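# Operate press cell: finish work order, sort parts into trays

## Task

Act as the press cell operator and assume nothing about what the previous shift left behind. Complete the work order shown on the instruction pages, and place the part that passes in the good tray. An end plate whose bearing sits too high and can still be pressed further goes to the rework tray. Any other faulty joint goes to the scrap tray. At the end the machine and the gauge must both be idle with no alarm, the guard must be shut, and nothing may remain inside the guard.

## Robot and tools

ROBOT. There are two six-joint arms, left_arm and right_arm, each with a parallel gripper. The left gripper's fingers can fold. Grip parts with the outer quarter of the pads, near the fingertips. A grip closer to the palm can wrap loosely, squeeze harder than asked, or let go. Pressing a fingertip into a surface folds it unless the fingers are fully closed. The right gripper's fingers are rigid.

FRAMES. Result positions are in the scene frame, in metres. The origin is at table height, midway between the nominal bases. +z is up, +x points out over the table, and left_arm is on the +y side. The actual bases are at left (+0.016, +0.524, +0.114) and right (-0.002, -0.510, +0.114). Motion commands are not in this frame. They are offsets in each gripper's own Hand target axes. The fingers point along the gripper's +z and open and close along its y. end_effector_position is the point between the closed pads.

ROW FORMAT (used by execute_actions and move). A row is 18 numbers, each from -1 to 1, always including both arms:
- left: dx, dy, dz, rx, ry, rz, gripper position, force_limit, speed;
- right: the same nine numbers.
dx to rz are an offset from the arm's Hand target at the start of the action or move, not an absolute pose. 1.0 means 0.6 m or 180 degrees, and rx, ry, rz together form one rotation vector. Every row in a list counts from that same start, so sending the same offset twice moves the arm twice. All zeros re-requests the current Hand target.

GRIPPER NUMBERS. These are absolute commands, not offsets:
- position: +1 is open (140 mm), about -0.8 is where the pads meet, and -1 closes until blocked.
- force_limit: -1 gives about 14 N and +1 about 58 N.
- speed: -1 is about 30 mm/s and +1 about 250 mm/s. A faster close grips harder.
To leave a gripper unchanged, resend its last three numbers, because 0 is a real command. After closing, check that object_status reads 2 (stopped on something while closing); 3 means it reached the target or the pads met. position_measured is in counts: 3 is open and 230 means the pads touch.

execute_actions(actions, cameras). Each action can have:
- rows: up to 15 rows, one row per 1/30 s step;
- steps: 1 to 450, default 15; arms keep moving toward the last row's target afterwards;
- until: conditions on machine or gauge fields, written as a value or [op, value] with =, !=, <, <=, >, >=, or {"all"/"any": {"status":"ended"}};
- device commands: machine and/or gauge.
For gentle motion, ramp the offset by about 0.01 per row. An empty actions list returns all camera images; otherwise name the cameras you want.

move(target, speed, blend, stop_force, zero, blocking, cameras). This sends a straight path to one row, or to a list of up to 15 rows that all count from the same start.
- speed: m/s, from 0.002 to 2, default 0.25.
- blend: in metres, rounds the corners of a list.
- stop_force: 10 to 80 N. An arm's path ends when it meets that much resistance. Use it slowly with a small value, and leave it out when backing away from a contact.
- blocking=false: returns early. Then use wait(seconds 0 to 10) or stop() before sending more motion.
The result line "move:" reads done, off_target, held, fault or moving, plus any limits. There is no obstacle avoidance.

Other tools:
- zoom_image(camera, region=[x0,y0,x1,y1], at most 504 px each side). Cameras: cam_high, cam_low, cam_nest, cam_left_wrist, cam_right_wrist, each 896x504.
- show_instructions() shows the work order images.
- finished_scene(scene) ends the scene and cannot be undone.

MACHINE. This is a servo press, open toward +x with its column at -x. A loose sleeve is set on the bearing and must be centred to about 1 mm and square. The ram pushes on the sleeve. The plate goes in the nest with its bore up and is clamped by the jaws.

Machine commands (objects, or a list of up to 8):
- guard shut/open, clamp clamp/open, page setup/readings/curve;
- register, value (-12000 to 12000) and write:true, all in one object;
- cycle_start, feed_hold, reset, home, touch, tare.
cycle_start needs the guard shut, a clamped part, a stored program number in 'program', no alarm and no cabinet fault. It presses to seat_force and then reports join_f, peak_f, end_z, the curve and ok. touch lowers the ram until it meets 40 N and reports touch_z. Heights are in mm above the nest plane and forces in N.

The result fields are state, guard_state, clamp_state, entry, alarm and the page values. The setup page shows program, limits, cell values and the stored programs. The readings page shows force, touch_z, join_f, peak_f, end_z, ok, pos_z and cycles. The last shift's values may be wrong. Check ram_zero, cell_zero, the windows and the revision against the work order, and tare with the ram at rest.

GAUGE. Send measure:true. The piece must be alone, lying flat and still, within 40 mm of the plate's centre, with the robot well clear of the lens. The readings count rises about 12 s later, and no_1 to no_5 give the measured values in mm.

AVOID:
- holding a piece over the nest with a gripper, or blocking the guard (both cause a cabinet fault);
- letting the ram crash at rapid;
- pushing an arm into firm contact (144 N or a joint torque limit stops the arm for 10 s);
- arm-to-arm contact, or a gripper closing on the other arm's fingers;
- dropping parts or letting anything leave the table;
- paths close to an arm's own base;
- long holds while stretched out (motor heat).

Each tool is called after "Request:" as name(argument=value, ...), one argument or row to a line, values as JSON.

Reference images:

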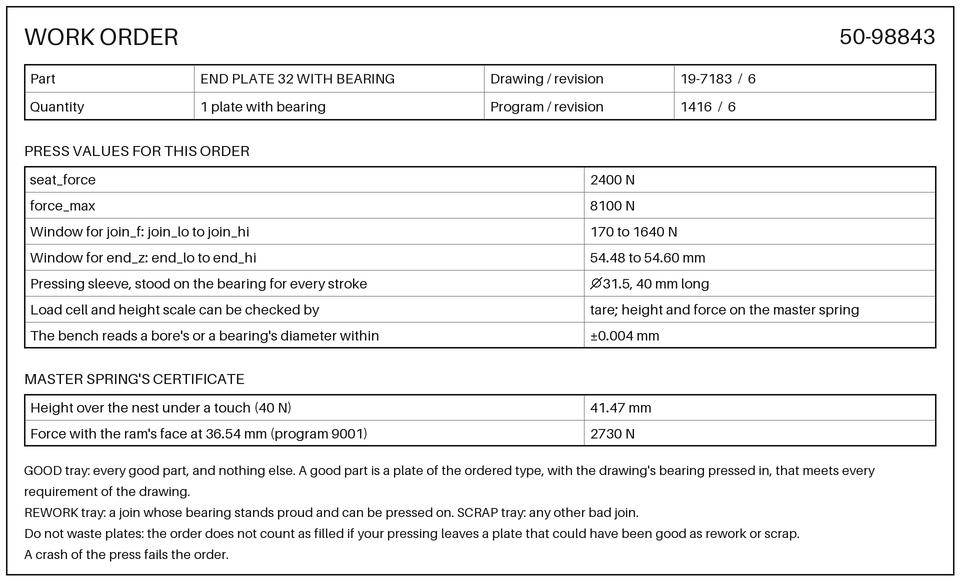

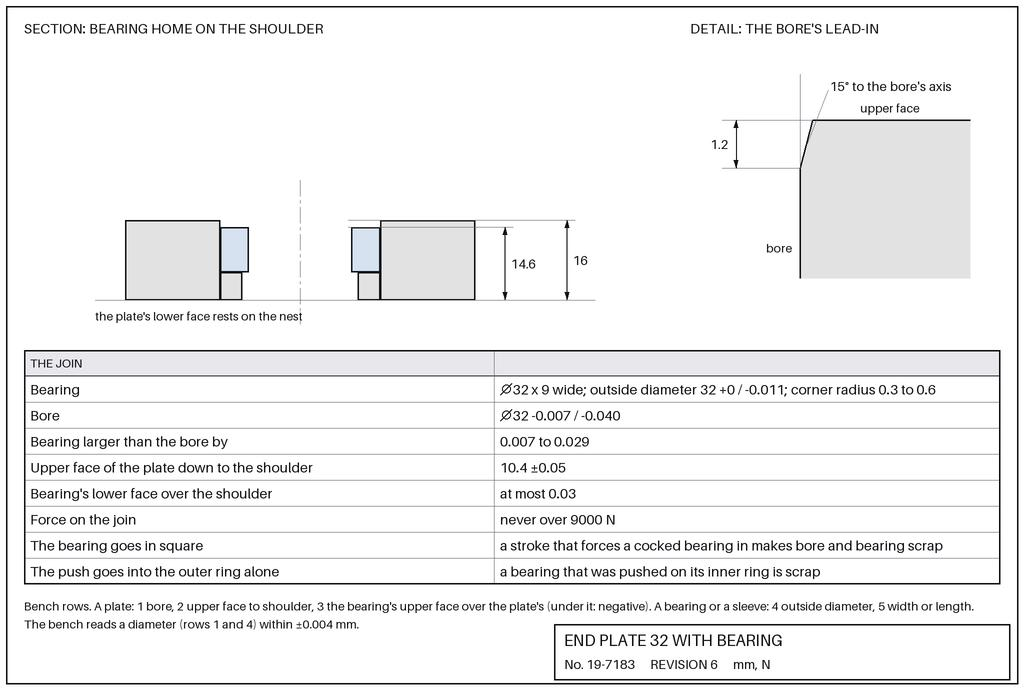

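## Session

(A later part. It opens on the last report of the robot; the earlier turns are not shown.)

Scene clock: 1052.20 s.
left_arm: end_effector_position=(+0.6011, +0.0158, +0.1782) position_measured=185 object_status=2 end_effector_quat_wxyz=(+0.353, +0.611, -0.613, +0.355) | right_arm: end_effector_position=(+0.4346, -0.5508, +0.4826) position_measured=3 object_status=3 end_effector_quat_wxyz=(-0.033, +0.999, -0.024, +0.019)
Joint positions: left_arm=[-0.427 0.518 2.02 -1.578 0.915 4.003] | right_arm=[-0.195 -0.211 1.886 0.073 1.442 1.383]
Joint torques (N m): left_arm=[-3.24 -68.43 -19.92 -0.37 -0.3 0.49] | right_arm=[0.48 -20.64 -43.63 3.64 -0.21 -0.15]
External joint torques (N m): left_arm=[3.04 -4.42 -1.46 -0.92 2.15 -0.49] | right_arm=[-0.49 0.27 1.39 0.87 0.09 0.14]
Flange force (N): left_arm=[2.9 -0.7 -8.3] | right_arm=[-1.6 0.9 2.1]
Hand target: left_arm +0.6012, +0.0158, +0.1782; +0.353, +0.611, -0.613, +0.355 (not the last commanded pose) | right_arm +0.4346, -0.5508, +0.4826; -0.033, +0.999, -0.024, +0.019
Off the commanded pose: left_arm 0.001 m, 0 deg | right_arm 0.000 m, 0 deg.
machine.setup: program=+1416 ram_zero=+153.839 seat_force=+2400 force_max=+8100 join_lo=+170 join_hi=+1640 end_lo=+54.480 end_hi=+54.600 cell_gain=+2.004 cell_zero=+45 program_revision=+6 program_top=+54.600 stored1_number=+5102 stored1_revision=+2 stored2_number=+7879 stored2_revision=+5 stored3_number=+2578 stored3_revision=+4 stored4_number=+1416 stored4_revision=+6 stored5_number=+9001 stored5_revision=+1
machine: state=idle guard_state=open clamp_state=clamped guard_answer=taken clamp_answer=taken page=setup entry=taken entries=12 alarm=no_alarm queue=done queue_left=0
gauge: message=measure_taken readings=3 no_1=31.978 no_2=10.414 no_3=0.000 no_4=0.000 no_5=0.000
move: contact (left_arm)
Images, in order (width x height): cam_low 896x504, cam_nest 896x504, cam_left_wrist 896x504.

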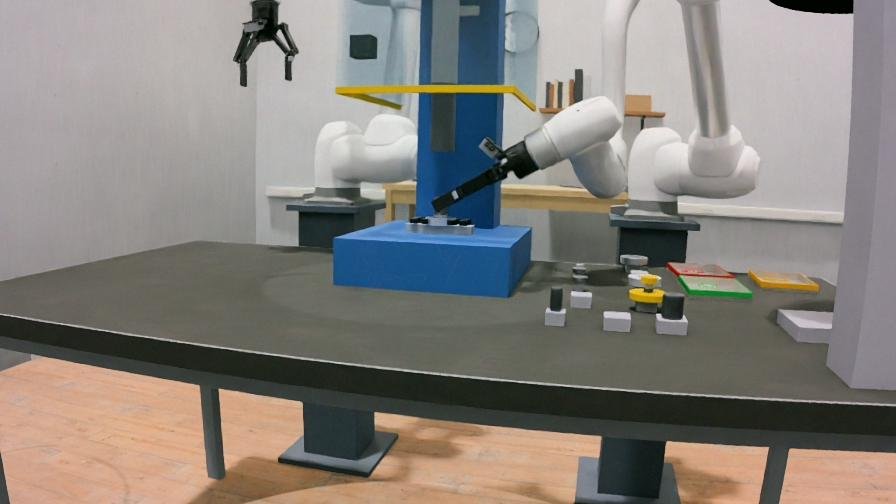

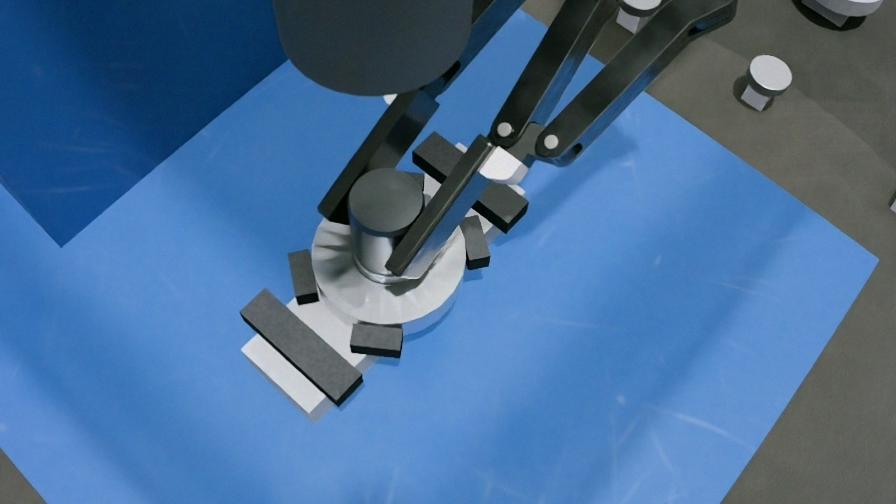

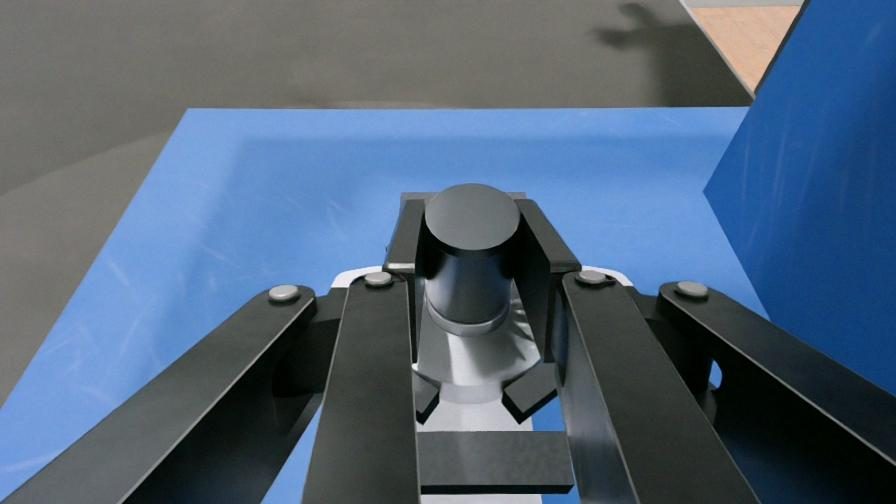

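Request:
execute_actions(
  actions=[
    {"rows":[[0,0,0,0,0,0,0.0,-0.1,-0.95,0,0,0,0,0,0,1,1,1]],"steps":60},
  ],
)

Request:
move(
  target=[0,0,-0.16,0,0,0,0.0,-0.1,-0.95,0,0,0,0,0,0,1,1,1],
  speed=0.08,
  cameras=["cam_low","cam_left_wrist","cam_nest"],
)

Request:
zoom_image(
  camera="cam_low",
  region=[410, 180, 470, 240],
)

Request:
zoom_image(
  camera="cam_nest",
  region=[310, 140, 460, 310],
)

Request:
zoom_image(
  camera="cam_left_wrist",
  region=[380, 110, 540, 260],
)

Scene clock: 1065.07 s.
left_arm: end_effector_position=(+0.6012, +0.0158, +0.1782) position_measured=129 object_status=3 end_effector_quat_wxyz=(+0.353, +0.611, -0.613, +0.355) | right_arm: end_effector_position=(+0.4346, -0.5508, +0.4826) position_measured=3 object_status=3 end_effector_quat_wxyz=(-0.033, +0.999, -0.024, +0.019)
Joint positions: left_arm=[-0.427 0.518 2.02 -1.578 0.915 4.003] | right_arm=[-0.195 -0.211 1.886 0.073 1.442 1.383]
Joint torques (N m): left_arm=[-0.15 -76.94 -21.76 -1.06 1.98 0.25] | right_arm=[-0.05 -20.02 -43.65 3.55 -0.21 -0.17]
External joint torques (N m): left_arm=[-0.02 3.93 0.23 -0.23 -0.14 -0.25] | right_arm=[-0.07 -0.3 1.39 0.96 0.09 0.16]
Flange force (N): left_arm=[-4.0 -3.2 4.3] | right_arm=[-2.4 -0.2 2.0]
Hand target: left_arm +0.6012, +0.0158, +0.1782; +0.353, +0.611, -0.613, +0.355 | right_arm +0.4346, -0.5508, +0.4826; -0.033, +0.999, -0.024, +0.019
Off the commanded pose: left_arm 0.000 m, 0 deg | right_arm 0.000 m, 0 deg.
machine.setup: program=+1416 ram_zero=+153.839 seat_force=+2400 force_max=+8100 join_lo=+170 join_hi=+1640 end_lo=+54.480 end_hi=+54.600 cell_gain=+2.004 cell_zero=+45 program_revision=+6 program_top=+54.600 stored1_number=+5102 stored1_revision=+2 stored2_number=+7879 stored2_revision=+5 stored3_number=+2578 stored3_revision=+4 stored4_number=+1416 stored4_revision=+6 stored5_number=+9001 stored5_revision=+1
machine: state=idle guard_state=open clamp_state=clamped guard_answer=taken clamp_answer=taken page=setup entry=taken entries=12 alarm=no_alarm queue=done queue_left=0
gauge: message=measure_taken readings=3 no_1=31.978 no_2=10.414 no_3=0.000 no_4=0.000 no_5=0.000

Scene clock: 1066.57 s.
left_arm: end_effector_position=(+0.6011, +0.0990, +0.2261) position_measured=129 object_status=3 end_effector_quat_wxyz=(+0.353, +0.611, -0.613, +0.355) | right_arm: end_effector_position=(+0.4346, -0.5508, +0.4826) position_measured=3 object_status=3 end_effector_quat_wxyz=(-0.033, +0.999, -0.024, +0.019)
Joint positions: left_arm=[-0.299 0.423 2.052 -1.434 0.994 3.931] | right_arm=[-0.195 -0.211 1.886 0.073 1.442 1.383]
Joint torques (N m): left_arm=[-0.07 -70.11 -23.96 -0.96 1.89 0.26] | right_arm=[0.13 -20.16 -43.8 3.65 -0.21 -0.1]
External joint torques (N m): left_arm=[-0.08 4.16 0.71 -0.11 -0.17 -0.26] | right_arm=[-0.23 -0.19 1.54 0.86 0.09 0.1]
Flange force (N): left_arm=[-4.4 -3.2 4.0] | right_arm=[-2.5 0.3 2.3]
Hand target: left_arm +0.6011, +0.0990, +0.2261; +0.353, +0.611, -0.613, +0.355 | right_arm +0.4346, -0.5508, +0.4826; -0.033, +0.999, -0.024, +0.019
Off the commanded pose: left_arm 0.000 m, 0 deg | right_arm 0.000 m, 0 deg.
machine.setup: program=+1416 ram_zero=+153.839 seat_force=+2400 force_max=+8100 join_lo=+170 join_hi=+1640 end_lo=+54.480 end_hi=+54.600 cell_gain=+2.004 cell_zero=+45 program_revision=+6 program_top=+54.600 stored1_number=+5102 stored1_revision=+2 stored2_number=+7879 stored2_revision=+5 stored3_number=+2578 stored3_revision=+4 stored4_number=+1416 stored4_revision=+6 stored5_number=+9001 stored5_revision=+1
machine: state=idle guard_state=open clamp_state=clamped guard_answer=taken clamp_answer=taken page=setup entry=taken entries=12 alarm=no_alarm queue=done queue_left=0
gauge: message=measure_taken readings=3 no_1=31.978 no_2=10.414 no_3=0.000 no_4=0.000 no_5=0.000
move: done
Images, in order (width x height): cam_low 896x504, cam_nest 896x504, cam_left_wrist 896x504.

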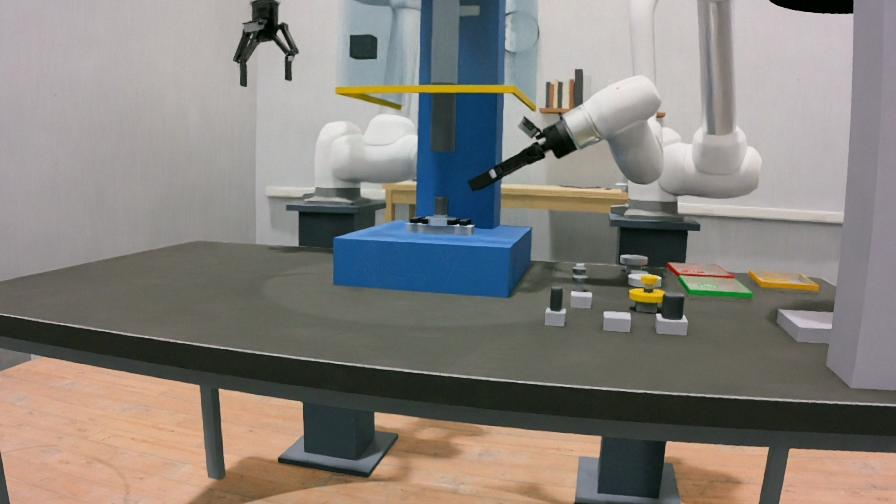

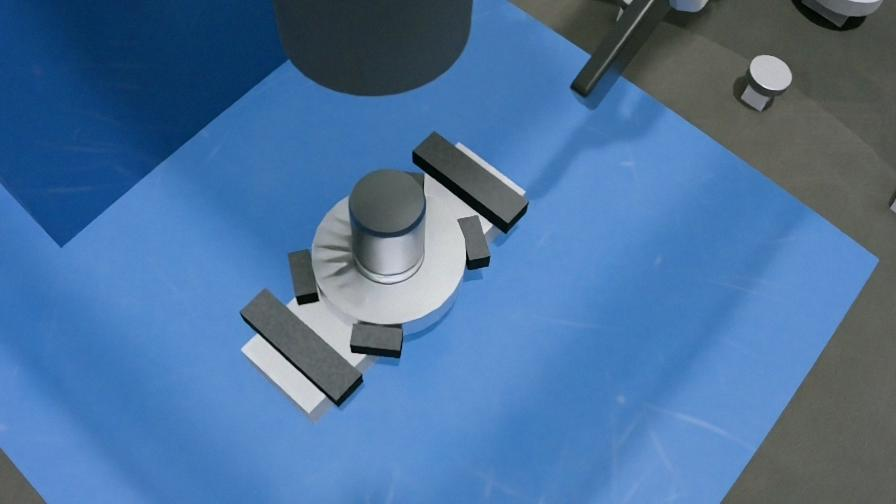

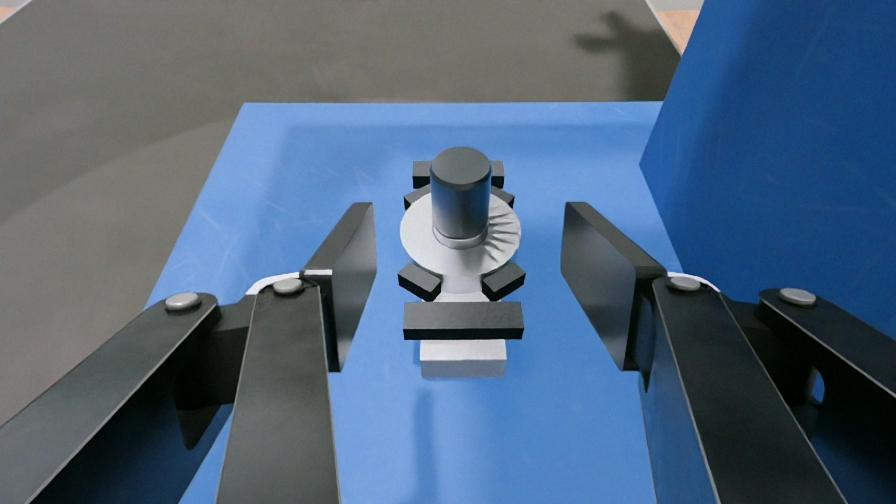

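Scaled by 8.400 from the camera's 896x504 image, which has a finer 1280x720 frame.

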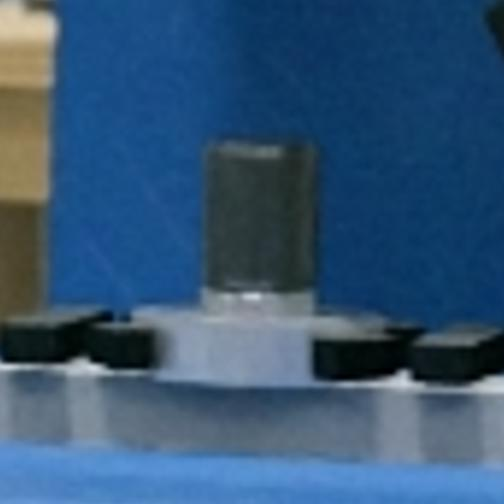

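Scaled by 2.965 from the camera's 896x504 image, which has a finer 1280x720 frame.

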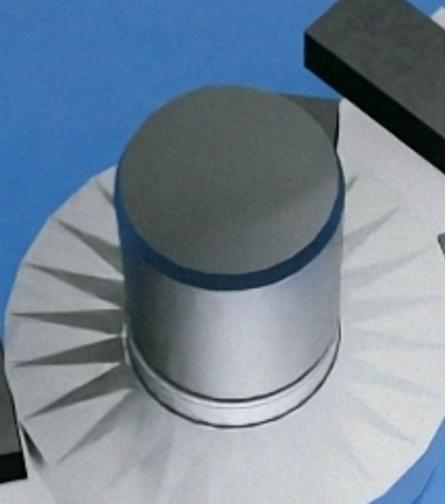

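Scaled by 3.150 from the camera's 896x504 image, which has a finer 1280x720 frame.

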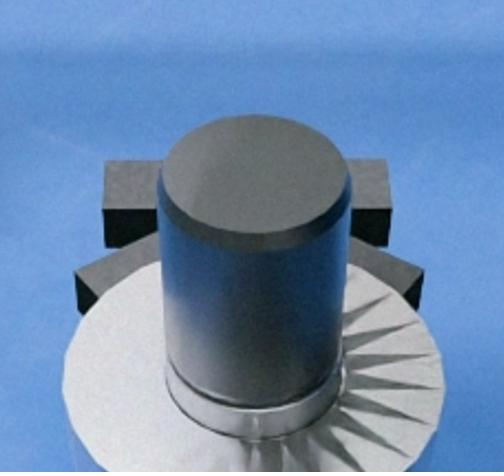

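Request:
move(
  target=[
    [0,0,-0.32,0,0,0,0.0,-0.1,-0.95,0,0,0,0,0,0,1,1,1],
    [-0.2185,-0.165,-0.5917,0,0,0,0.0,-0.1,-0.95,0,0,0,0,0,0,1,1,1],
  ],
  speed=[0.15,0.3],
  blend=[0.04,0],
)

Request:
execute_actions(
  actions=[
    {"machine":[{"guard":"shut"},{"tare":true,"page":"readings"},{"touch":true}],"steps":440,"until":{"machine":{"queue":["=","done"]}}},
  ],
  cameras=["cam_nest"],
)

Request:
execute_actions(
  actions=[
    {"steps":300,"until":{"machine":{"queue":["=","done"]}}},
    {"machine":{"page":"readings"},"steps":3},
  ],
  cameras=["cam_nest"],
)

Scene clock: 1082.00 s.
left_arm: end_effector_position=(+0.7002, +0.4719, +0.2901) position_measured=129 object_status=3 end_effector_quat_wxyz=(+0.353, +0.611, -0.613, +0.355) | right_arm: end_effector_position=(+0.4346, -0.5508, +0.4826) position_measured=3 object_status=3 end_effector_quat_wxyz=(-0.033, +0.999, -0.024, +0.019)
Joint positions: left_arm=[0.273 0.491 1.772 -0.996 1.438 3.874] | right_arm=[-0.195 -0.211 1.886 0.073 1.442 1.383]
Joint torques (N m): left_arm=[0.3 -82.44 -29.89 0.25 1.74 0.27] | right_arm=[0.05 -19.92 -43.52 3.69 -0.19 -0.15]
External joint torques (N m): left_arm=[-0.49 4.11 0.63 -0.23 -0.13 -0.27] | right_arm=[-0.12 -0.44 1.25 0.82 0.07 0.15]
Flange force (N): left_arm=[-4.0 -4.1 2.1] | right_arm=[-2.5 -0.1 1.8]
Hand target: left_arm +0.7002, +0.4719, +0.2901; +0.353, +0.611, -0.613, +0.355 | right_arm +0.4346, -0.5508, +0.4826; -0.033, +0.999, -0.024, +0.019
Off the commanded pose: left_arm 0.000 m, 0 deg | right_arm 0.000 m, 0 deg.
machine.setup: program=+1416 ram_zero=+153.839 seat_force=+2400 force_max=+8100 join_lo=+170 join_hi=+1640 end_lo=+54.480 end_hi=+54.600 cell_gain=+2.004 cell_zero=+45 program_revision=+6 program_top=+54.600 stored1_number=+5102 stored1_revision=+2 stored2_number=+7879 stored2_revision=+5 stored3_number=+2578 stored3_revision=+4 stored4_number=+1416 stored4_revision=+6 stored5_number=+9001 stored5_revision=+1
machine: state=idle guard_state=open clamp_state=clamped guard_answer=taken clamp_answer=taken page=setup entry=taken entries=12 alarm=no_alarm queue=done queue_left=0
gauge: message=measure_taken readings=3 no_1=31.978 no_2=10.414 no_3=0.000 no_4=0.000 no_5=0.000
move: done

Scene clock: 1094.13 s.
left_arm: end_effector_position=(+0.7002, +0.4719, +0.2901) position_measured=129 object_status=3 end_effector_quat_wxyz=(+0.353, +0.611, -0.613, +0.355) | right_arm: end_effector_position=(+0.4346, -0.5508, +0.4826) position_measured=3 object_status=3 end_effector_quat_wxyz=(-0.033, +0.999, -0.024, +0.019)
Joint positions: left_arm=[0.273 0.491 1.772 -0.996 1.438 3.874] | right_arm=[-0.195 -0.211 1.886 0.073 1.442 1.383]
Joint torques (N m): left_arm=[-0.15 -82.54 -30.24 0.26 1.78 0.25] | right_arm=[0.3 -20.33 -43.53 3.68 -0.21 -0.2]
External joint torques (N m): left_arm=[0.22 3.6 0.74 -0.24 -0.16 -0.25] | right_arm=[-0.37 -0.04 1.22 0.84 0.09 0.2]
Flange force (N): left_arm=[-3.9 -2.9 1.3] | right_arm=[-1.8 0.4 1.8]
Hand target: left_arm +0.7002, +0.4719, +0.2901; +0.353, +0.611, -0.613, +0.355 | right_arm +0.4346, -0.5508, +0.4826; -0.033, +0.999, -0.024, +0.019
Tool commands: left_gripper/position=+0.0 left_gripper/force_limit=-0.1 left_gripper/speed=-0.95 right_gripper/position=+1.0 right_gripper/force_limit=+1.0 right_gripper/speed=+1.0
Off the commanded pose: left_arm 0.000 m, 0 deg | right_arm 0.000 m, 0 deg.
machine.readings: force=+0 touch_z=+62.743 join_f=+2577 peak_f=+2737 end_z=+36.538 ok=+0 pos_z=+166.161 cycles=+1
machine: state=idle guard_state=shut clamp_state=clamped guard_answer=taken clamp_answer=taken page=readings entry=taken entries=14 alarm=no_alarm queue=done queue_left=0
gauge: message=measure_taken readings=3 no_1=31.978 no_2=10.414 no_3=0.000 no_4=0.000 no_5=0.000
Images, in order (width x height): cam_nest 896x504.

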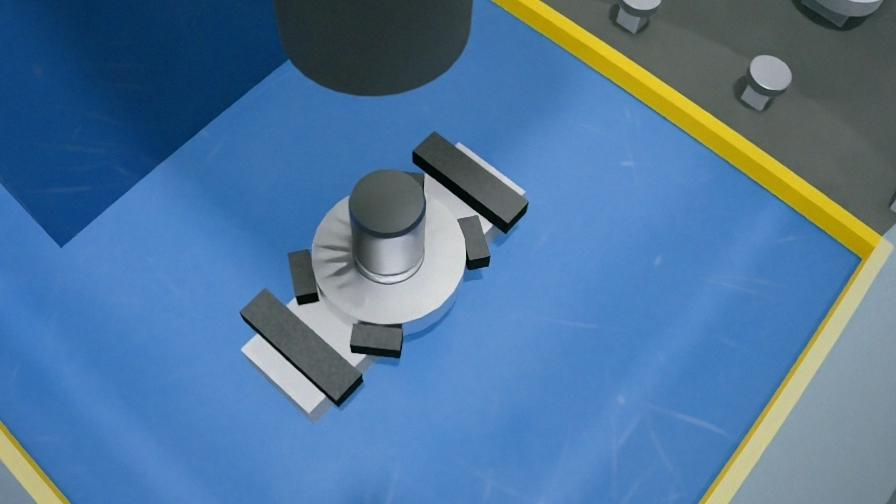

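Scene clock: 1094.47 s.
left_arm: end_effector_position=(+0.7002, +0.4719, +0.2901) position_measured=129 object_status=3 end_effector_quat_wxyz=(+0.353, +0.611, -0.613, +0.355) | right_arm: end_effector_position=(+0.4346, -0.5508, +0.4826) position_measured=3 object_status=3 end_effector_quat_wxyz=(-0.033, +0.999, -0.024, +0.019)
Joint positions: left_arm=[0.273 0.491 1.772 -0.996 1.438 3.874] | right_arm=[-0.195 -0.211 1.886 0.073 1.442 1.383]
Joint torques (N m): left_arm=[-0.12 -82.48 -30.16 0.28 1.78 0.28] | right_arm=[0.24 -20.57 -43.84 3.7 -0.2 -0.13]
External joint torques (N m): left_arm=[0.07 4.33 0.93 -0.27 -0.17 -0.28] | right_arm=[-0.27 0.19 1.57 0.81 0.08 0.13]
External joint torques at the end of the 1st action: left_arm=[0.1 4.05 0.71 -0.28 -0.15 -0.29] | right_arm=[0.04 -0.06 1.54 0.87 0.13 0.16]
Flange force (N): left_arm=[-4.6 -3.5 1.8] | right_arm=[-1.9 0.4 2.4]
Flange force at the end of the 1st action (N): left_arm=[-4.3 -3.6 1.5] | right_arm=[-2.1 -0.5 2.3]
Hand target: left_arm +0.7002, +0.4719, +0.2901; +0.353, +0.611, -0.613, +0.355 | right_arm +0.4346, -0.5508, +0.4826; -0.033, +0.999, -0.024, +0.019
Tool commands: left_gripper/position=+0.0 left_gripper/force_limit=-0.1 left_gripper/speed=-0.95 right_gripper/position=+1.0 right_gripper/force_limit=+1.0 right_gripper/speed=+1.0
Off the commanded pose: left_arm 0.000 m, 0 deg | right_arm 0.000 m, 0 deg.
machine.readings: force=+0 touch_z=+62.743 join_f=+2577 peak_f=+2737 end_z=+36.538 ok=+0 pos_z=+166.161 cycles=+1
machine: state=idle guard_state=shut clamp_state=clamped guard_answer=taken clamp_answer=taken page=readings entry=taken entries=14 alarm=no_alarm queue=done queue_left=0
gauge: message=measure_taken readings=3 no_1=31.978 no_2=10.414 no_3=0.000 no_4=0.000 no_5=0.000
Images, in order (width x height): cam_nest 896x504.

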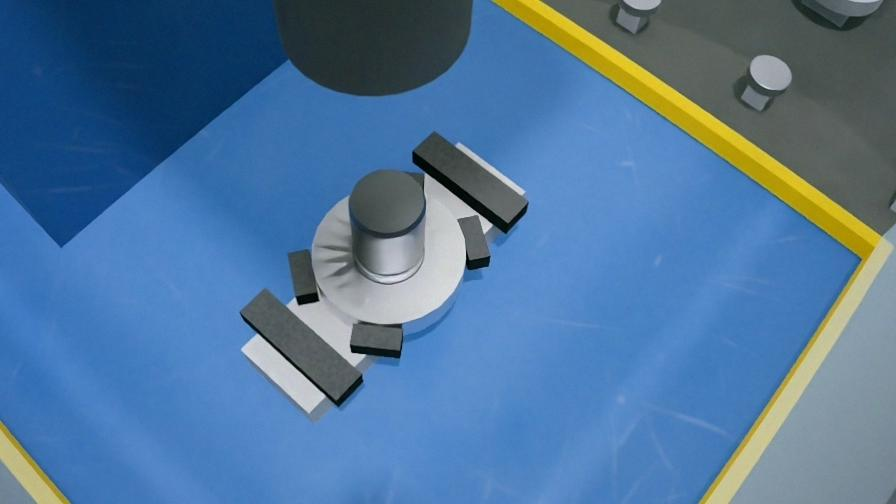

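Request:
execute_actions(
  actions=[
    {"machine":{"cycle_start":true},"steps":400,"until":{"machine":{"state":["=","done"]}}},
  ],
  cameras=["cam_nest"],
)

Request:
execute_actions(
  actions=[
    {"machine":{"page":"curve"},"steps":5},
  ],
)

Scene clock: 1108.77 s.
left_arm: end_effector_position=(+0.7002, +0.4719, +0.2901) position_measured=129 object_status=3 end_effector_quat_wxyz=(+0.353, +0.611, -0.613, +0.355) | right_arm: end_effector_position=(+0.4346, -0.5508, +0.4826) position_measured=3 object_status=3 end_effector_quat_wxyz=(-0.033, +0.999, -0.024, +0.019)
Joint positions: left_arm=[0.273 0.491 1.772 -0.996 1.438 3.874] | right_arm=[-0.195 -0.211 1.886 0.073 1.442 1.383]
Joint torques (N m): left_arm=[-0.23 -82.65 -30.25 0.32 1.74 0.27] | right_arm=[0.72 -20.25 -43.71 3.7 -0.13 -0.17]
External joint torques (N m): left_arm=[0.16 4.08 0.67 -0.32 -0.13 -0.27] | right_arm=[-0.68 -0.19 1.41 0.83 0.01 0.16]
Flange force (N): left_arm=[-4.4 -3.7 1.4] | right_arm=[-2.5 1.2 2.1]
Hand target: left_arm +0.7002, +0.4719, +0.2901; +0.353, +0.611, -0.613, +0.355 | right_arm +0.4346, -0.5508, +0.4826; -0.033, +0.999, -0.024, +0.019
Tool commands: left_gripper/position=+0.0 left_gripper/force_limit=-0.1 left_gripper/speed=-0.95 right_gripper/position=+1.0 right_gripper/force_limit=+1.0 right_gripper/speed=+1.0
Off the commanded pose: left_arm 0.000 m, 0 deg | right_arm 0.000 m, 0 deg.
machine.readings: force=+0 touch_z=+62.743 join_f=+961 peak_f=+2771 end_z=+54.560 ok=+1 pos_z=+166.161 cycles=+2
machine: state=done guard_state=shut clamp_state=clamped guard_answer=taken clamp_answer=taken page=readings entry=taken entries=15 alarm=no_alarm queue=done queue_left=0
gauge: message=measure_taken readings=3 no_1=31.978 no_2=10.414 no_3=0.000 no_4=0.000 no_5=0.000
Images, in order (width x height): cam_nest 896x504.

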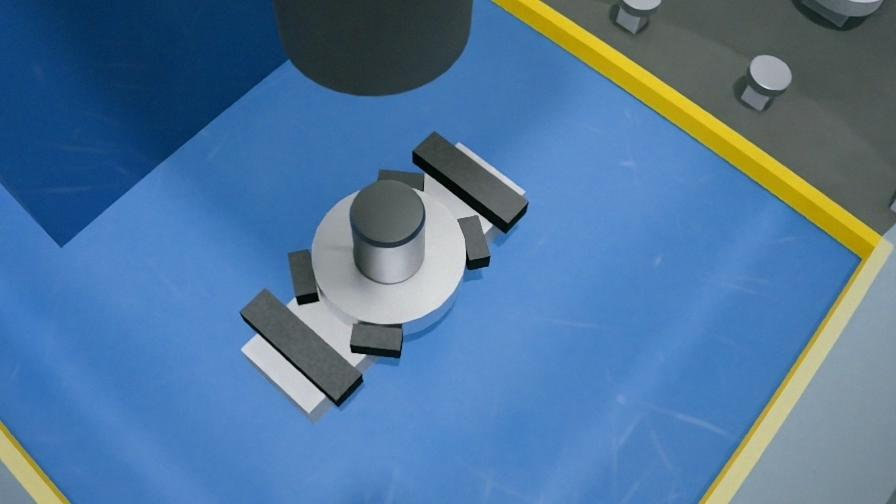

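Scene clock: 1109.13 s.
left_arm: end_effector_position=(+0.7002, +0.4719, +0.2901) position_measured=129 object_status=3 end_effector_quat_wxyz=(+0.353, +0.611, -0.613, +0.355) | right_arm: end_effector_position=(+0.4346, -0.5508, +0.4826) position_measured=3 object_status=3 end_effector_quat_wxyz=(-0.033, +0.999, -0.024, +0.019)
Joint positions: left_arm=[0.273 0.491 1.772 -0.996 1.438 3.874] | right_arm=[-0.195 -0.211 1.886 0.073 1.442 1.383]
Joint torques (N m): left_arm=[-0.12 -82.75 -30.16 0.26 1.76 0.29] | right_arm=[0.2 -20.15 -43.38 3.68 -0.26 -0.12]
External joint torques (N m): left_arm=[-0.02 4.26 0.71 -0.25 -0.14 -0.29] | right_arm=[-0.17 -0.26 1.12 0.84 0.14 0.12]
Flange force (N): left_arm=[-4.4 -3.9 1.6] | right_arm=[-2.0 0.1 1.5]
Hand target: left_arm +0.7002, +0.4719, +0.2901; +0.353, +0.611, -0.613, +0.355 | right_arm +0.4346, -0.5508, +0.4826; -0.033, +0.999, -0.024, +0.019
Tool commands: left_gripper/position=+0.0 left_gripper/force_limit=-0.1 left_gripper/speed=-0.95 right_gripper/position=+1.0 right_gripper/force_limit=+1.0 right_gripper/speed=+1.0
Off the commanded pose: left_arm 0.000 m, 0 deg | right_arm 0.000 m, 0 deg.
machine.curve: curve1_z=+64.200 curve1_f=-10 curve2_z=+62.829 curve2_f=+46 curve3_z=+61.457 curve3_f=+213 curve4_z=+60.086 curve4_f=+379 curve5_z=+58.714 curve5_f=+538 curve6_z=+57.343 curve6_f=+712 curve7_z=+55.971 curve7_f=+881 curve8_z=+54.600 curve8_f=+1171
machine: state=done guard_state=shut clamp_state=clamped guard_answer=taken clamp_answer=taken page=curve entry=taken entries=15 alarm=no_alarm queue=done queue_left=0
gauge: message=measure_taken readings=3 no_1=31.978 no_2=10.414 no_3=0.000 no_4=0.000 no_5=0.000

Request:
execute_actions(
  actions=[
    {"machine":{"guard":"open"},"steps":120,"until":{"machine":{"guard_state":["=","open"]}}},
  ],
)

Request:
move(
  target=[
    [0.2298,0.165,0.2784,0,0,0,0.0,-0.1,-0.95,0,0,0,0,0,0,1,1,1],
    [0.2298,0.165,0.7584,0,0,0,0.0,-0.1,-0.95,0,0,0,0,0,0,1,1,1],
  ],
  speed=[0.3,0.14],
  blend=[0.03,0],
  cameras=["cam_left_wrist"],
)

Request:
execute_actions(
  actions=[
    {"rows":[[0,0,0,0,0,0,-1,0,-1,0,0,0,0,0,0,1,1,1]],"steps":75},
  ],
)

Scene clock: 1123.07 s.
left_arm: end_effector_position=(+0.7002, +0.4719, +0.2901) position_measured=129 object_status=3 end_effector_quat_wxyz=(+0.353, +0.611, -0.613, +0.355) | right_arm: end_effector_position=(+0.4346, -0.5508, +0.4826) position_measured=3 object_status=3 end_effector_quat_wxyz=(-0.033, +0.999, -0.024, +0.019)
Joint positions: left_arm=[0.273 0.491 1.772 -0.996 1.438 3.874] | right_arm=[-0.195 -0.211 1.886 0.073 1.442 1.383]
Joint torques (N m): left_arm=[-0.13 -82.55 -30.26 0.24 1.73 0.28] | right_arm=[-0.03 -20.43 -43.76 3.64 -0.22 -0.16]
External joint torques (N m): left_arm=[0 4.02 1.01 -0.23 -0.11 -0.28] | right_arm=[0.06 -0.01 1.45 0.88 0.1 0.15]
Flange force (N): left_arm=[-4.2 -3.0 1.8] | right_arm=[-1.9 -0.5 2.2]
Hand target: left_arm +0.7002, +0.4719, +0.2901; +0.353, +0.611, -0.613, +0.355 | right_arm +0.4346, -0.5508, +0.4826; -0.033, +0.999, -0.024, +0.019
Tool commands: left_gripper/position=+0.0 left_gripper/force_limit=-0.1 left_gripper/speed=-0.95 right_gripper/position=+1.0 right_gripper/force_limit=+1.0 right_gripper/speed=+1.0
Off the commanded pose: left_arm 0.000 m, 0 deg | right_arm 0.000 m, 0 deg.
machine.curve: curve1_z=+64.200 curve1_f=-10 curve2_z=+62.829 curve2_f=+46 curve3_z=+61.457 curve3_f=+213 curve4_z=+60.086 curve4_f=+379 curve5_z=+58.714 curve5_f=+538 curve6_z=+57.343 curve6_f=+712 curve7_z=+55.971 curve7_f=+881 curve8_z=+54.600 curve8_f=+1171
machine: state=done guard_state=open clamp_state=clamped guard_answer=taken clamp_answer=taken page=curve entry=taken entries=15 alarm=no_alarm queue=running queue_left=0
gauge: message=measure_taken readings=3 no_1=31.978 no_2=10.414 no_3=0.000 no_4=0.000 no_5=0.000

Scene clock: 1126.30 s.
left_arm: end_effector_position=(+0.6011, +0.0090, +0.1821) position_measured=129 object_status=3 end_effector_quat_wxyz=(+0.353, +0.611, -0.613, +0.355) | right_arm: end_effector_position=(+0.4346, -0.5508, +0.4826) position_measured=3 object_status=3 end_effector_quat_wxyz=(-0.033, +0.999, -0.024, +0.019)
Joint positions: left_arm=[-0.437 0.515 2.014 -1.579 0.909 3.991] | right_arm=[-0.195 -0.211 1.886 0.073 1.442 1.383]
Joint torques (N m): left_arm=[1.19 -77.43 -22.19 -1 2 0.26] | right_arm=[-0.1 -20.41 -43.69 3.69 -0.24 -0.19]
External joint torques (N m): left_arm=[-1.39 4.72 0.44 -0.29 -0.19 -0.26] | right_arm=[0.05 0.03 1.43 0.82 0.12 0.19]
Flange force (N): left_arm=[-3.9 -2.6 6.9] | right_arm=[-1.8 -0.5 2.1]
Hand target: left_arm +0.6011, +0.0089, +0.1820; +0.353, +0.611, -0.613, +0.355 | right_arm +0.4346, -0.5508, +0.4826; -0.033, +0.999, -0.024, +0.019
Off the commanded pose: left_arm 0.000 m, 0 deg | right_arm 0.000 m, 0 deg.
machine.curve: curve1_z=+64.200 curve1_f=-10 curve2_z=+62.829 curve2_f=+46 curve3_z=+61.457 curve3_f=+213 curve4_z=+60.086 curve4_f=+379 curve5_z=+58.714 curve5_f=+538 curve6_z=+57.343 curve6_f=+712 curve7_z=+55.971 curve7_f=+881 curve8_z=+54.600 curve8_f=+1171
machine: state=done guard_state=open clamp_state=clamped guard_answer=taken clamp_answer=taken page=curve entry=taken entries=15 alarm=no_alarm queue=done queue_left=0
gauge: message=measure_taken readings=3 no_1=31.978 no_2=10.414 no_3=0.000 no_4=0.000 no_5=0.000
move: done
Images, in order (width x height): cam_left_wrist 896x504.

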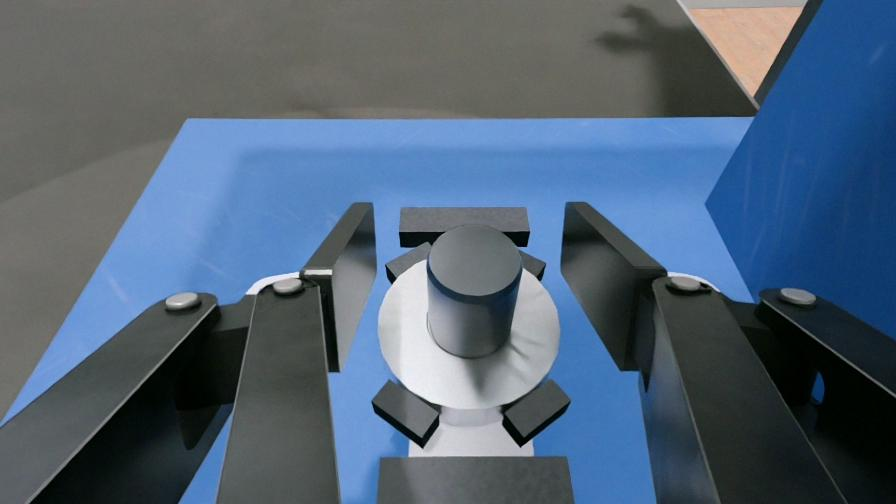

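Scene clock: 1129.00 s.
left_arm: end_effector_position=(+0.6011, +0.0089, +0.1820) position_measured=185 object_status=2 end_effector_quat_wxyz=(+0.353, +0.611, -0.613, +0.355) | right_arm: end_effector_position=(+0.4346, -0.5508, +0.4826) position_measured=3 object_status=3 end_effector_quat_wxyz=(-0.033, +0.999, -0.024, +0.019)
Joint positions: left_arm=[-0.437 0.515 2.014 -1.579 0.909 3.991] | right_arm=[-0.195 -0.211 1.886 0.073 1.442 1.383]
Joint torques (N m): left_arm=[-0.93 -73.39 -21.76 -0.93 0.77 0.34] | right_arm=[0.15 -20.15 -43.65 3.7 -0.15 -0.17]
External joint torques (N m): left_arm=[0.77 0.45 -0.1 -0.38 1.06 -0.34] | right_arm=[-0.23 -0.21 1.35 0.82 0.02 0.16]
Flange force (N): left_arm=[-1.0 -1.4 -0.9] | right_arm=[-2.2 0.1 2.1]
Hand target: left_arm +0.6011, +0.0089, +0.1820; +0.353, +0.611, -0.613, +0.355 | right_arm +0.4346, -0.5508, +0.4826; -0.033, +0.999, -0.024, +0.019
Off the commanded pose: left_arm 0.000 m, 0 deg | right_arm 0.000 m, 0 deg.
machine.curve: curve1_z=+64.200 curve1_f=-10 curve2_z=+62.829 curve2_f=+46 curve3_z=+61.457 curve3_f=+213 curve4_z=+60.086 curve4_f=+379 curve5_z=+58.714 curve5_f=+538 curve6_z=+57.343 curve6_f=+712 curve7_z=+55.971 curve7_f=+881 curve8_z=+54.600 curve8_f=+1171
machine: state=done guard_state=open clamp_state=clamped guard_answer=taken clamp_answer=taken page=curve entry=taken entries=15 alarm=no_alarm queue=done queue_left=0
gauge: message=measure_taken readings=3 no_1=31.978 no_2=10.414 no_3=0.000 no_4=0.000 no_5=0.000

Request:
move(
  target=[
    [0.0866,0,-0.05,0,0,0,-1,0,-1,0,0,0,0,0,0,1,1,1],
    [-0.0443,0,-0.3702,0,0,0,-1,0,-1,0,0,0,0,0,0,1,1,1],
    [-0.2695,-0.2482,-0.6933,0.2887,0,-0.1667,-1,0,-1,0,0,0,0,0,0,1,1,1],
  ],
  speed=[0.08,0.22,0.25],
  blend=[0.02,0.04,0],
  cameras=["cam_left_wrist"],
)

Scene clock: 1147.40 s.
left_arm: end_effector_position=(+0.7503, +0.4499, +0.2501) position_measured=185 object_status=2 end_effector_quat_wxyz=(+0.130, +0.836, -0.225, +0.484) | right_arm: end_effector_position=(+0.4346, -0.5508, +0.4826) position_measured=3 object_status=3 end_effector_quat_wxyz=(-0.033, +0.999, -0.024, +0.019)
Joint positions: left_arm=[0.061 0.256 2.251 -2.098 0.599 4.082] | right_arm=[-0.195 -0.211 1.886 0.073 1.442 1.383]
Joint torques (N m): left_arm=[-0.06 -56.28 -25.87 -2.14 2.65 0.26] | right_arm=[0.25 -20.09 -43.64 3.66 -0.2 -0.15]
External joint torques (N m): left_arm=[-0.04 6 1.92 0.03 -0.68 -0.26] | right_arm=[-0.26 -0.34 1.32 0.86 0.08 0.15]
Flange force (N): left_arm=[-6.3 -2.3 7.8] | right_arm=[-2.4 0.2 1.9]
Hand target: left_arm +0.7503, +0.4499, +0.2501; +0.130, +0.836, -0.225, +0.484 | right_arm +0.4346, -0.5508, +0.4826; -0.033, +0.999, -0.024, +0.019
Off the commanded pose: left_arm 0.000 m, 0 deg | right_arm 0.000 m, 0 deg.
machine.curve: curve1_z=+64.200 curve1_f=-10 curve2_z=+62.829 curve2_f=+46 curve3_z=+61.457 curve3_f=+213 curve4_z=+60.086 curve4_f=+379 curve5_z=+58.714 curve5_f=+538 curve6_z=+57.343 curve6_f=+712 curve7_z=+55.971 curve7_f=+881 curve8_z=+54.600 curve8_f=+1171
machine: state=done guard_state=open clamp_state=clamped guard_answer=taken clamp_answer=taken page=curve entry=taken entries=15 alarm=no_alarm queue=done queue_left=0
gauge: message=measure_taken readings=3 no_1=31.978 no_2=10.414 no_3=0.000 no_4=0.000 no_5=0.000
move: done
Images, in order (width x height): cam_left_wrist 896x504.

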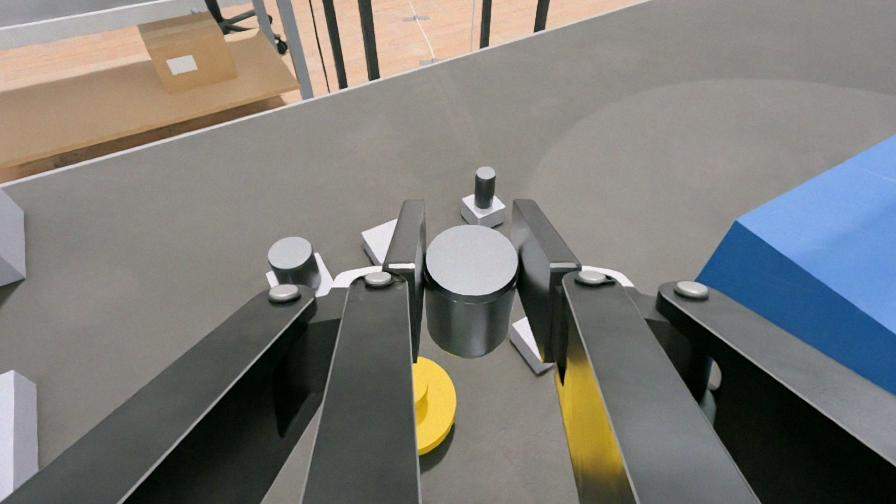

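Request:
move(
  target=[
    [-0.016,-0.0985,0.4057,0,0,0,-1,0,-1,0,0,0,0,0,0,1,1,1],
    [-0.0832,-0.0985,0.4445,0,0,0,-1,0,-1,0,0,0,0,0,0,1,1,1],
  ],
  speed=[0.25,0.08],
  blend=[0.01,0],
  cameras=["cam_left_wrist","cam_low"],
)

Request:
zoom_image(
  camera="cam_low",
  region=[560, 240, 700, 350],
)

Scene clock: 1159.37 s.
left_arm: end_effector_position=(+0.9588, +0.3978, +0.0743) position_measured=185 object_status=2 end_effector_quat_wxyz=(+0.130, +0.836, -0.225, +0.484) | right_arm: end_effector_position=(+0.4346, -0.5508, +0.4826) position_measured=3 object_status=3 end_effector_quat_wxyz=(-0.033, +0.999, -0.024, +0.019)
Joint positions: left_arm=[-0.035 0.736 1.889 -2.357 0.629 4.299] | right_arm=[-0.195 -0.211 1.886 0.073 1.442 1.383]
Joint torques (N m): left_arm=[-0.11 -96.56 -22.17 -2.09 3 0.28] | right_arm=[0.52 -20.15 -43.56 3.57 -0.16 -0.18]
External joint torques (N m): left_arm=[-0.02 6.25 1.76 0 -0.76 -0.28] | right_arm=[-0.59 -0.19 1.32 0.94 0.03 0.18]
Flange force (N): left_arm=[-5.7 -1.2 5.9] | right_arm=[-2.3 0.9 2.0]
Hand target: left_arm +0.9588, +0.3978, +0.0743; +0.130, +0.836, -0.225, +0.484 | right_arm +0.4346, -0.5508, +0.4826; -0.033, +0.999, -0.024, +0.019
Off the commanded pose: left_arm 0.000 m, 0 deg | right_arm 0.000 m, 0 deg.
machine.curve: curve1_z=+64.200 curve1_f=-10 curve2_z=+62.829 curve2_f=+46 curve3_z=+61.457 curve3_f=+213 curve4_z=+60.086 curve4_f=+379 curve5_z=+58.714 curve5_f=+538 curve6_z=+57.343 curve6_f=+712 curve7_z=+55.971 curve7_f=+881 curve8_z=+54.600 curve8_f=+1171
machine: state=done guard_state=open clamp_state=clamped guard_answer=taken clamp_answer=taken page=curve entry=taken entries=15 alarm=no_alarm queue=done queue_left=0
gauge: message=measure_taken readings=3 no_1=31.978 no_2=10.414 no_3=0.000 no_4=0.000 no_5=0.000
move: done
Images, in order (width x height): cam_low 896x504, cam_left_wrist 896x504.

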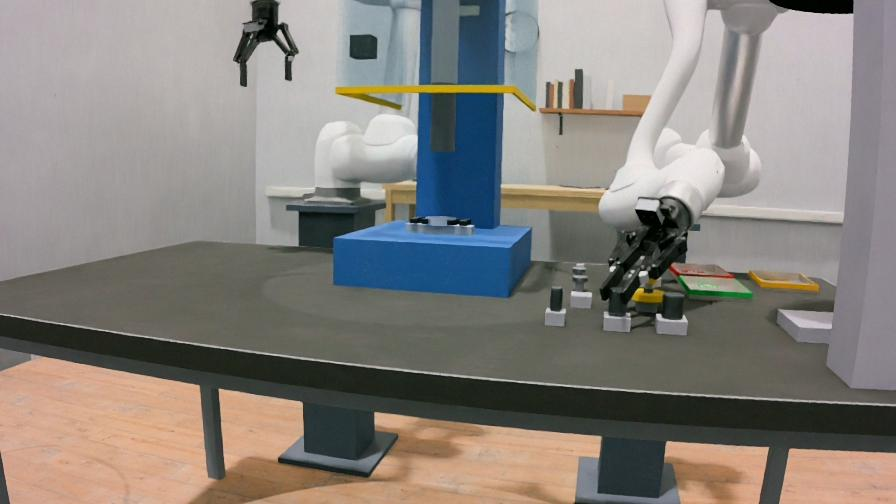

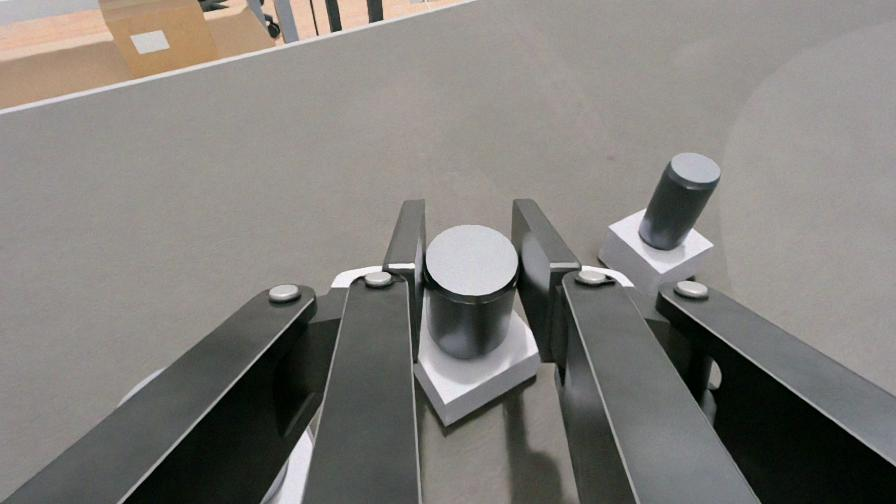

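Scaled by 3.600 from the camera's 896x504 image, which has a finer 1280x720 frame.

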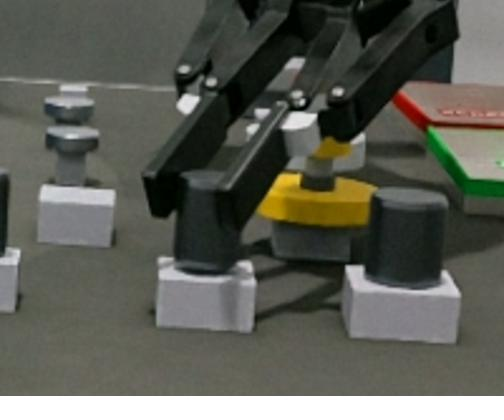

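Lower.

Request:
move(
  target=[-0.0108,0,0.0063,0,0,0,-1,0,-1,0,0,0,0,0,0,1,1,1],
  stop_force=10,
  speed=0.008,
)

Request:
execute_actions(
  actions=[
    {"rows":[[0,0,0,0,0,0,0.0,-0.1,-0.95,0,0,0,0,0,0,1,1,1]],"steps":60},
  ],
  cameras=["cam_left_wrist"],
)

Scene clock: 1168.23 s.
left_arm: end_effector_position=(+0.9590, +0.3977, +0.0699) position_measured=185 object_status=2 end_effector_quat_wxyz=(+0.130, +0.835, -0.225, +0.485) | right_arm: end_effector_position=(+0.4346, -0.5508, +0.4826) position_measured=3 object_status=3 end_effector_quat_wxyz=(-0.033, +0.999, -0.024, +0.019)
Joint positions: left_arm=[-0.035 0.743 1.888 -2.363 0.634 4.307] | right_arm=[-0.195 -0.211 1.886 0.073 1.442 1.383]
Joint torques (N m): left_arm=[-1.26 -83.73 -16.99 -1.39 -0.16 0.22] | right_arm=[0.21 -19.85 -43.46 3.63 -0.2 -0.08]
External joint torques (N m): left_arm=[1.18 -6.8 -3.11 -0.69 2.4 -0.23] | right_arm=[-0.32 -0.49 1.19 0.88 0.08 0.07]
Flange force (N): left_arm=[4.8 -0.6 -5.4] | right_arm=[-2.6 0.5 1.6]
Hand target: left_arm +0.9589, +0.3977, +0.0698; +0.130, +0.835, -0.225, +0.485 (not the last commanded pose) | right_arm +0.4346, -0.5508, +0.4826; -0.033, +0.999, -0.024, +0.019
Off the commanded pose: left_arm 0.003 m, 0 deg | right_arm 0.000 m, 0 deg.
machine.curve: curve1_z=+64.200 curve1_f=-10 curve2_z=+62.829 curve2_f=+46 curve3_z=+61.457 curve3_f=+213 curve4_z=+60.086 curve4_f=+379 curve5_z=+58.714 curve5_f=+538 curve6_z=+57.343 curve6_f=+712 curve7_z=+55.971 curve7_f=+881 curve8_z=+54.600 curve8_f=+1171
machine: state=done guard_state=open clamp_state=clamped guard_answer=taken clamp_answer=taken page=curve entry=taken entries=15 alarm=no_alarm queue=done queue_left=0
gauge: message=measure_taken readings=3 no_1=31.978 no_2=10.414 no_3=0.000 no_4=0.000 no_5=0.000
move: contact (left_arm)

Scene clock: 1170.43 s.
left_arm: end_effector_position=(+0.9589, +0.3977, +0.0698) position_measured=129 object_status=3 end_effector_quat_wxyz=(+0.130, +0.835, -0.225, +0.485) | right_arm: end_effector_position=(+0.4346, -0.5508, +0.4826) position_measured=3 object_status=3 end_effector_quat_wxyz=(-0.033, +0.999, -0.024, +0.019)
Joint positions: left_arm=[-0.035 0.743 1.888 -2.363 0.634 4.307] | right_arm=[-0.195 -0.211 1.886 0.073 1.442 1.383]
Joint torques (N m): left_arm=[-0.15 -94.35 -20.47 -1.89 2.36 0.3] | right_arm=[0.51 -20.01 -43.6 3.69 -0.18 -0.12]
External joint torques (N m): left_arm=[0.08 4.07 0.39 -0.19 -0.14 -0.3] | right_arm=[-0.55 -0.35 1.35 0.82 0.06 0.12]
Flange force (N): left_arm=[-3.6 -1.5 5.0] | right_arm=[-2.6 1.0 1.9]
Hand target: left_arm +0.9589, +0.3977, +0.0698; +0.130, +0.835, -0.225, +0.485 | right_arm +0.4346, -0.5508, +0.4826; -0.033, +0.999, -0.024, +0.019
Off the commanded pose: left_arm 0.000 m, 0 deg | right_arm 0.000 m, 0 deg.
machine.curve: curve1_z=+64.200 curve1_f=-10 curve2_z=+62.829 curve2_f=+46 curve3_z=+61.457 curve3_f=+213 curve4_z=+60.086 curve4_f=+379 curve5_z=+58.714 curve5_f=+538 curve6_z=+57.343 curve6_f=+712 curve7_z=+55.971 curve7_f=+881 curve8_z=+54.600 curve8_f=+1171
machine: state=done guard_state=open clamp_state=clamped guard_answer=taken clamp_answer=taken page=curve entry=taken entries=15 alarm=no_alarm queue=done queue_left=0
gauge: message=measure_taken readings=3 no_1=31.978 no_2=10.414 no_3=0.000 no_4=0.000 no_5=0.000
Images, in order (width x height): cam_left_wrist 896x504.

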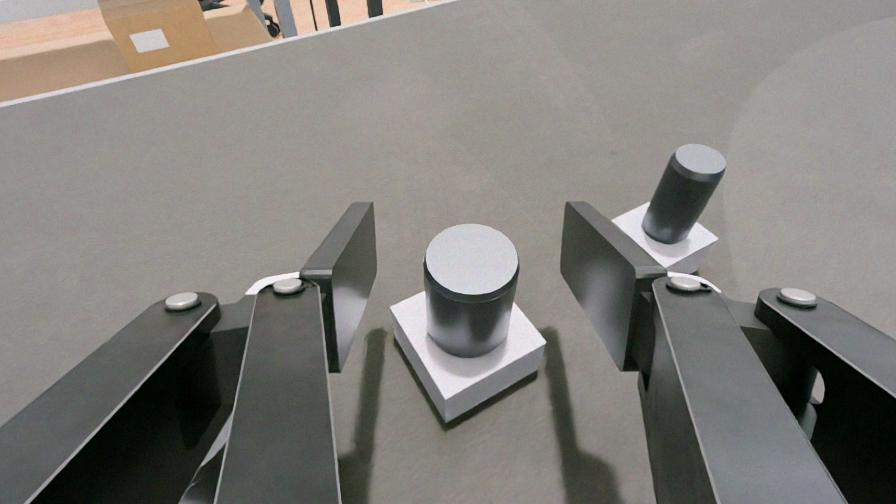

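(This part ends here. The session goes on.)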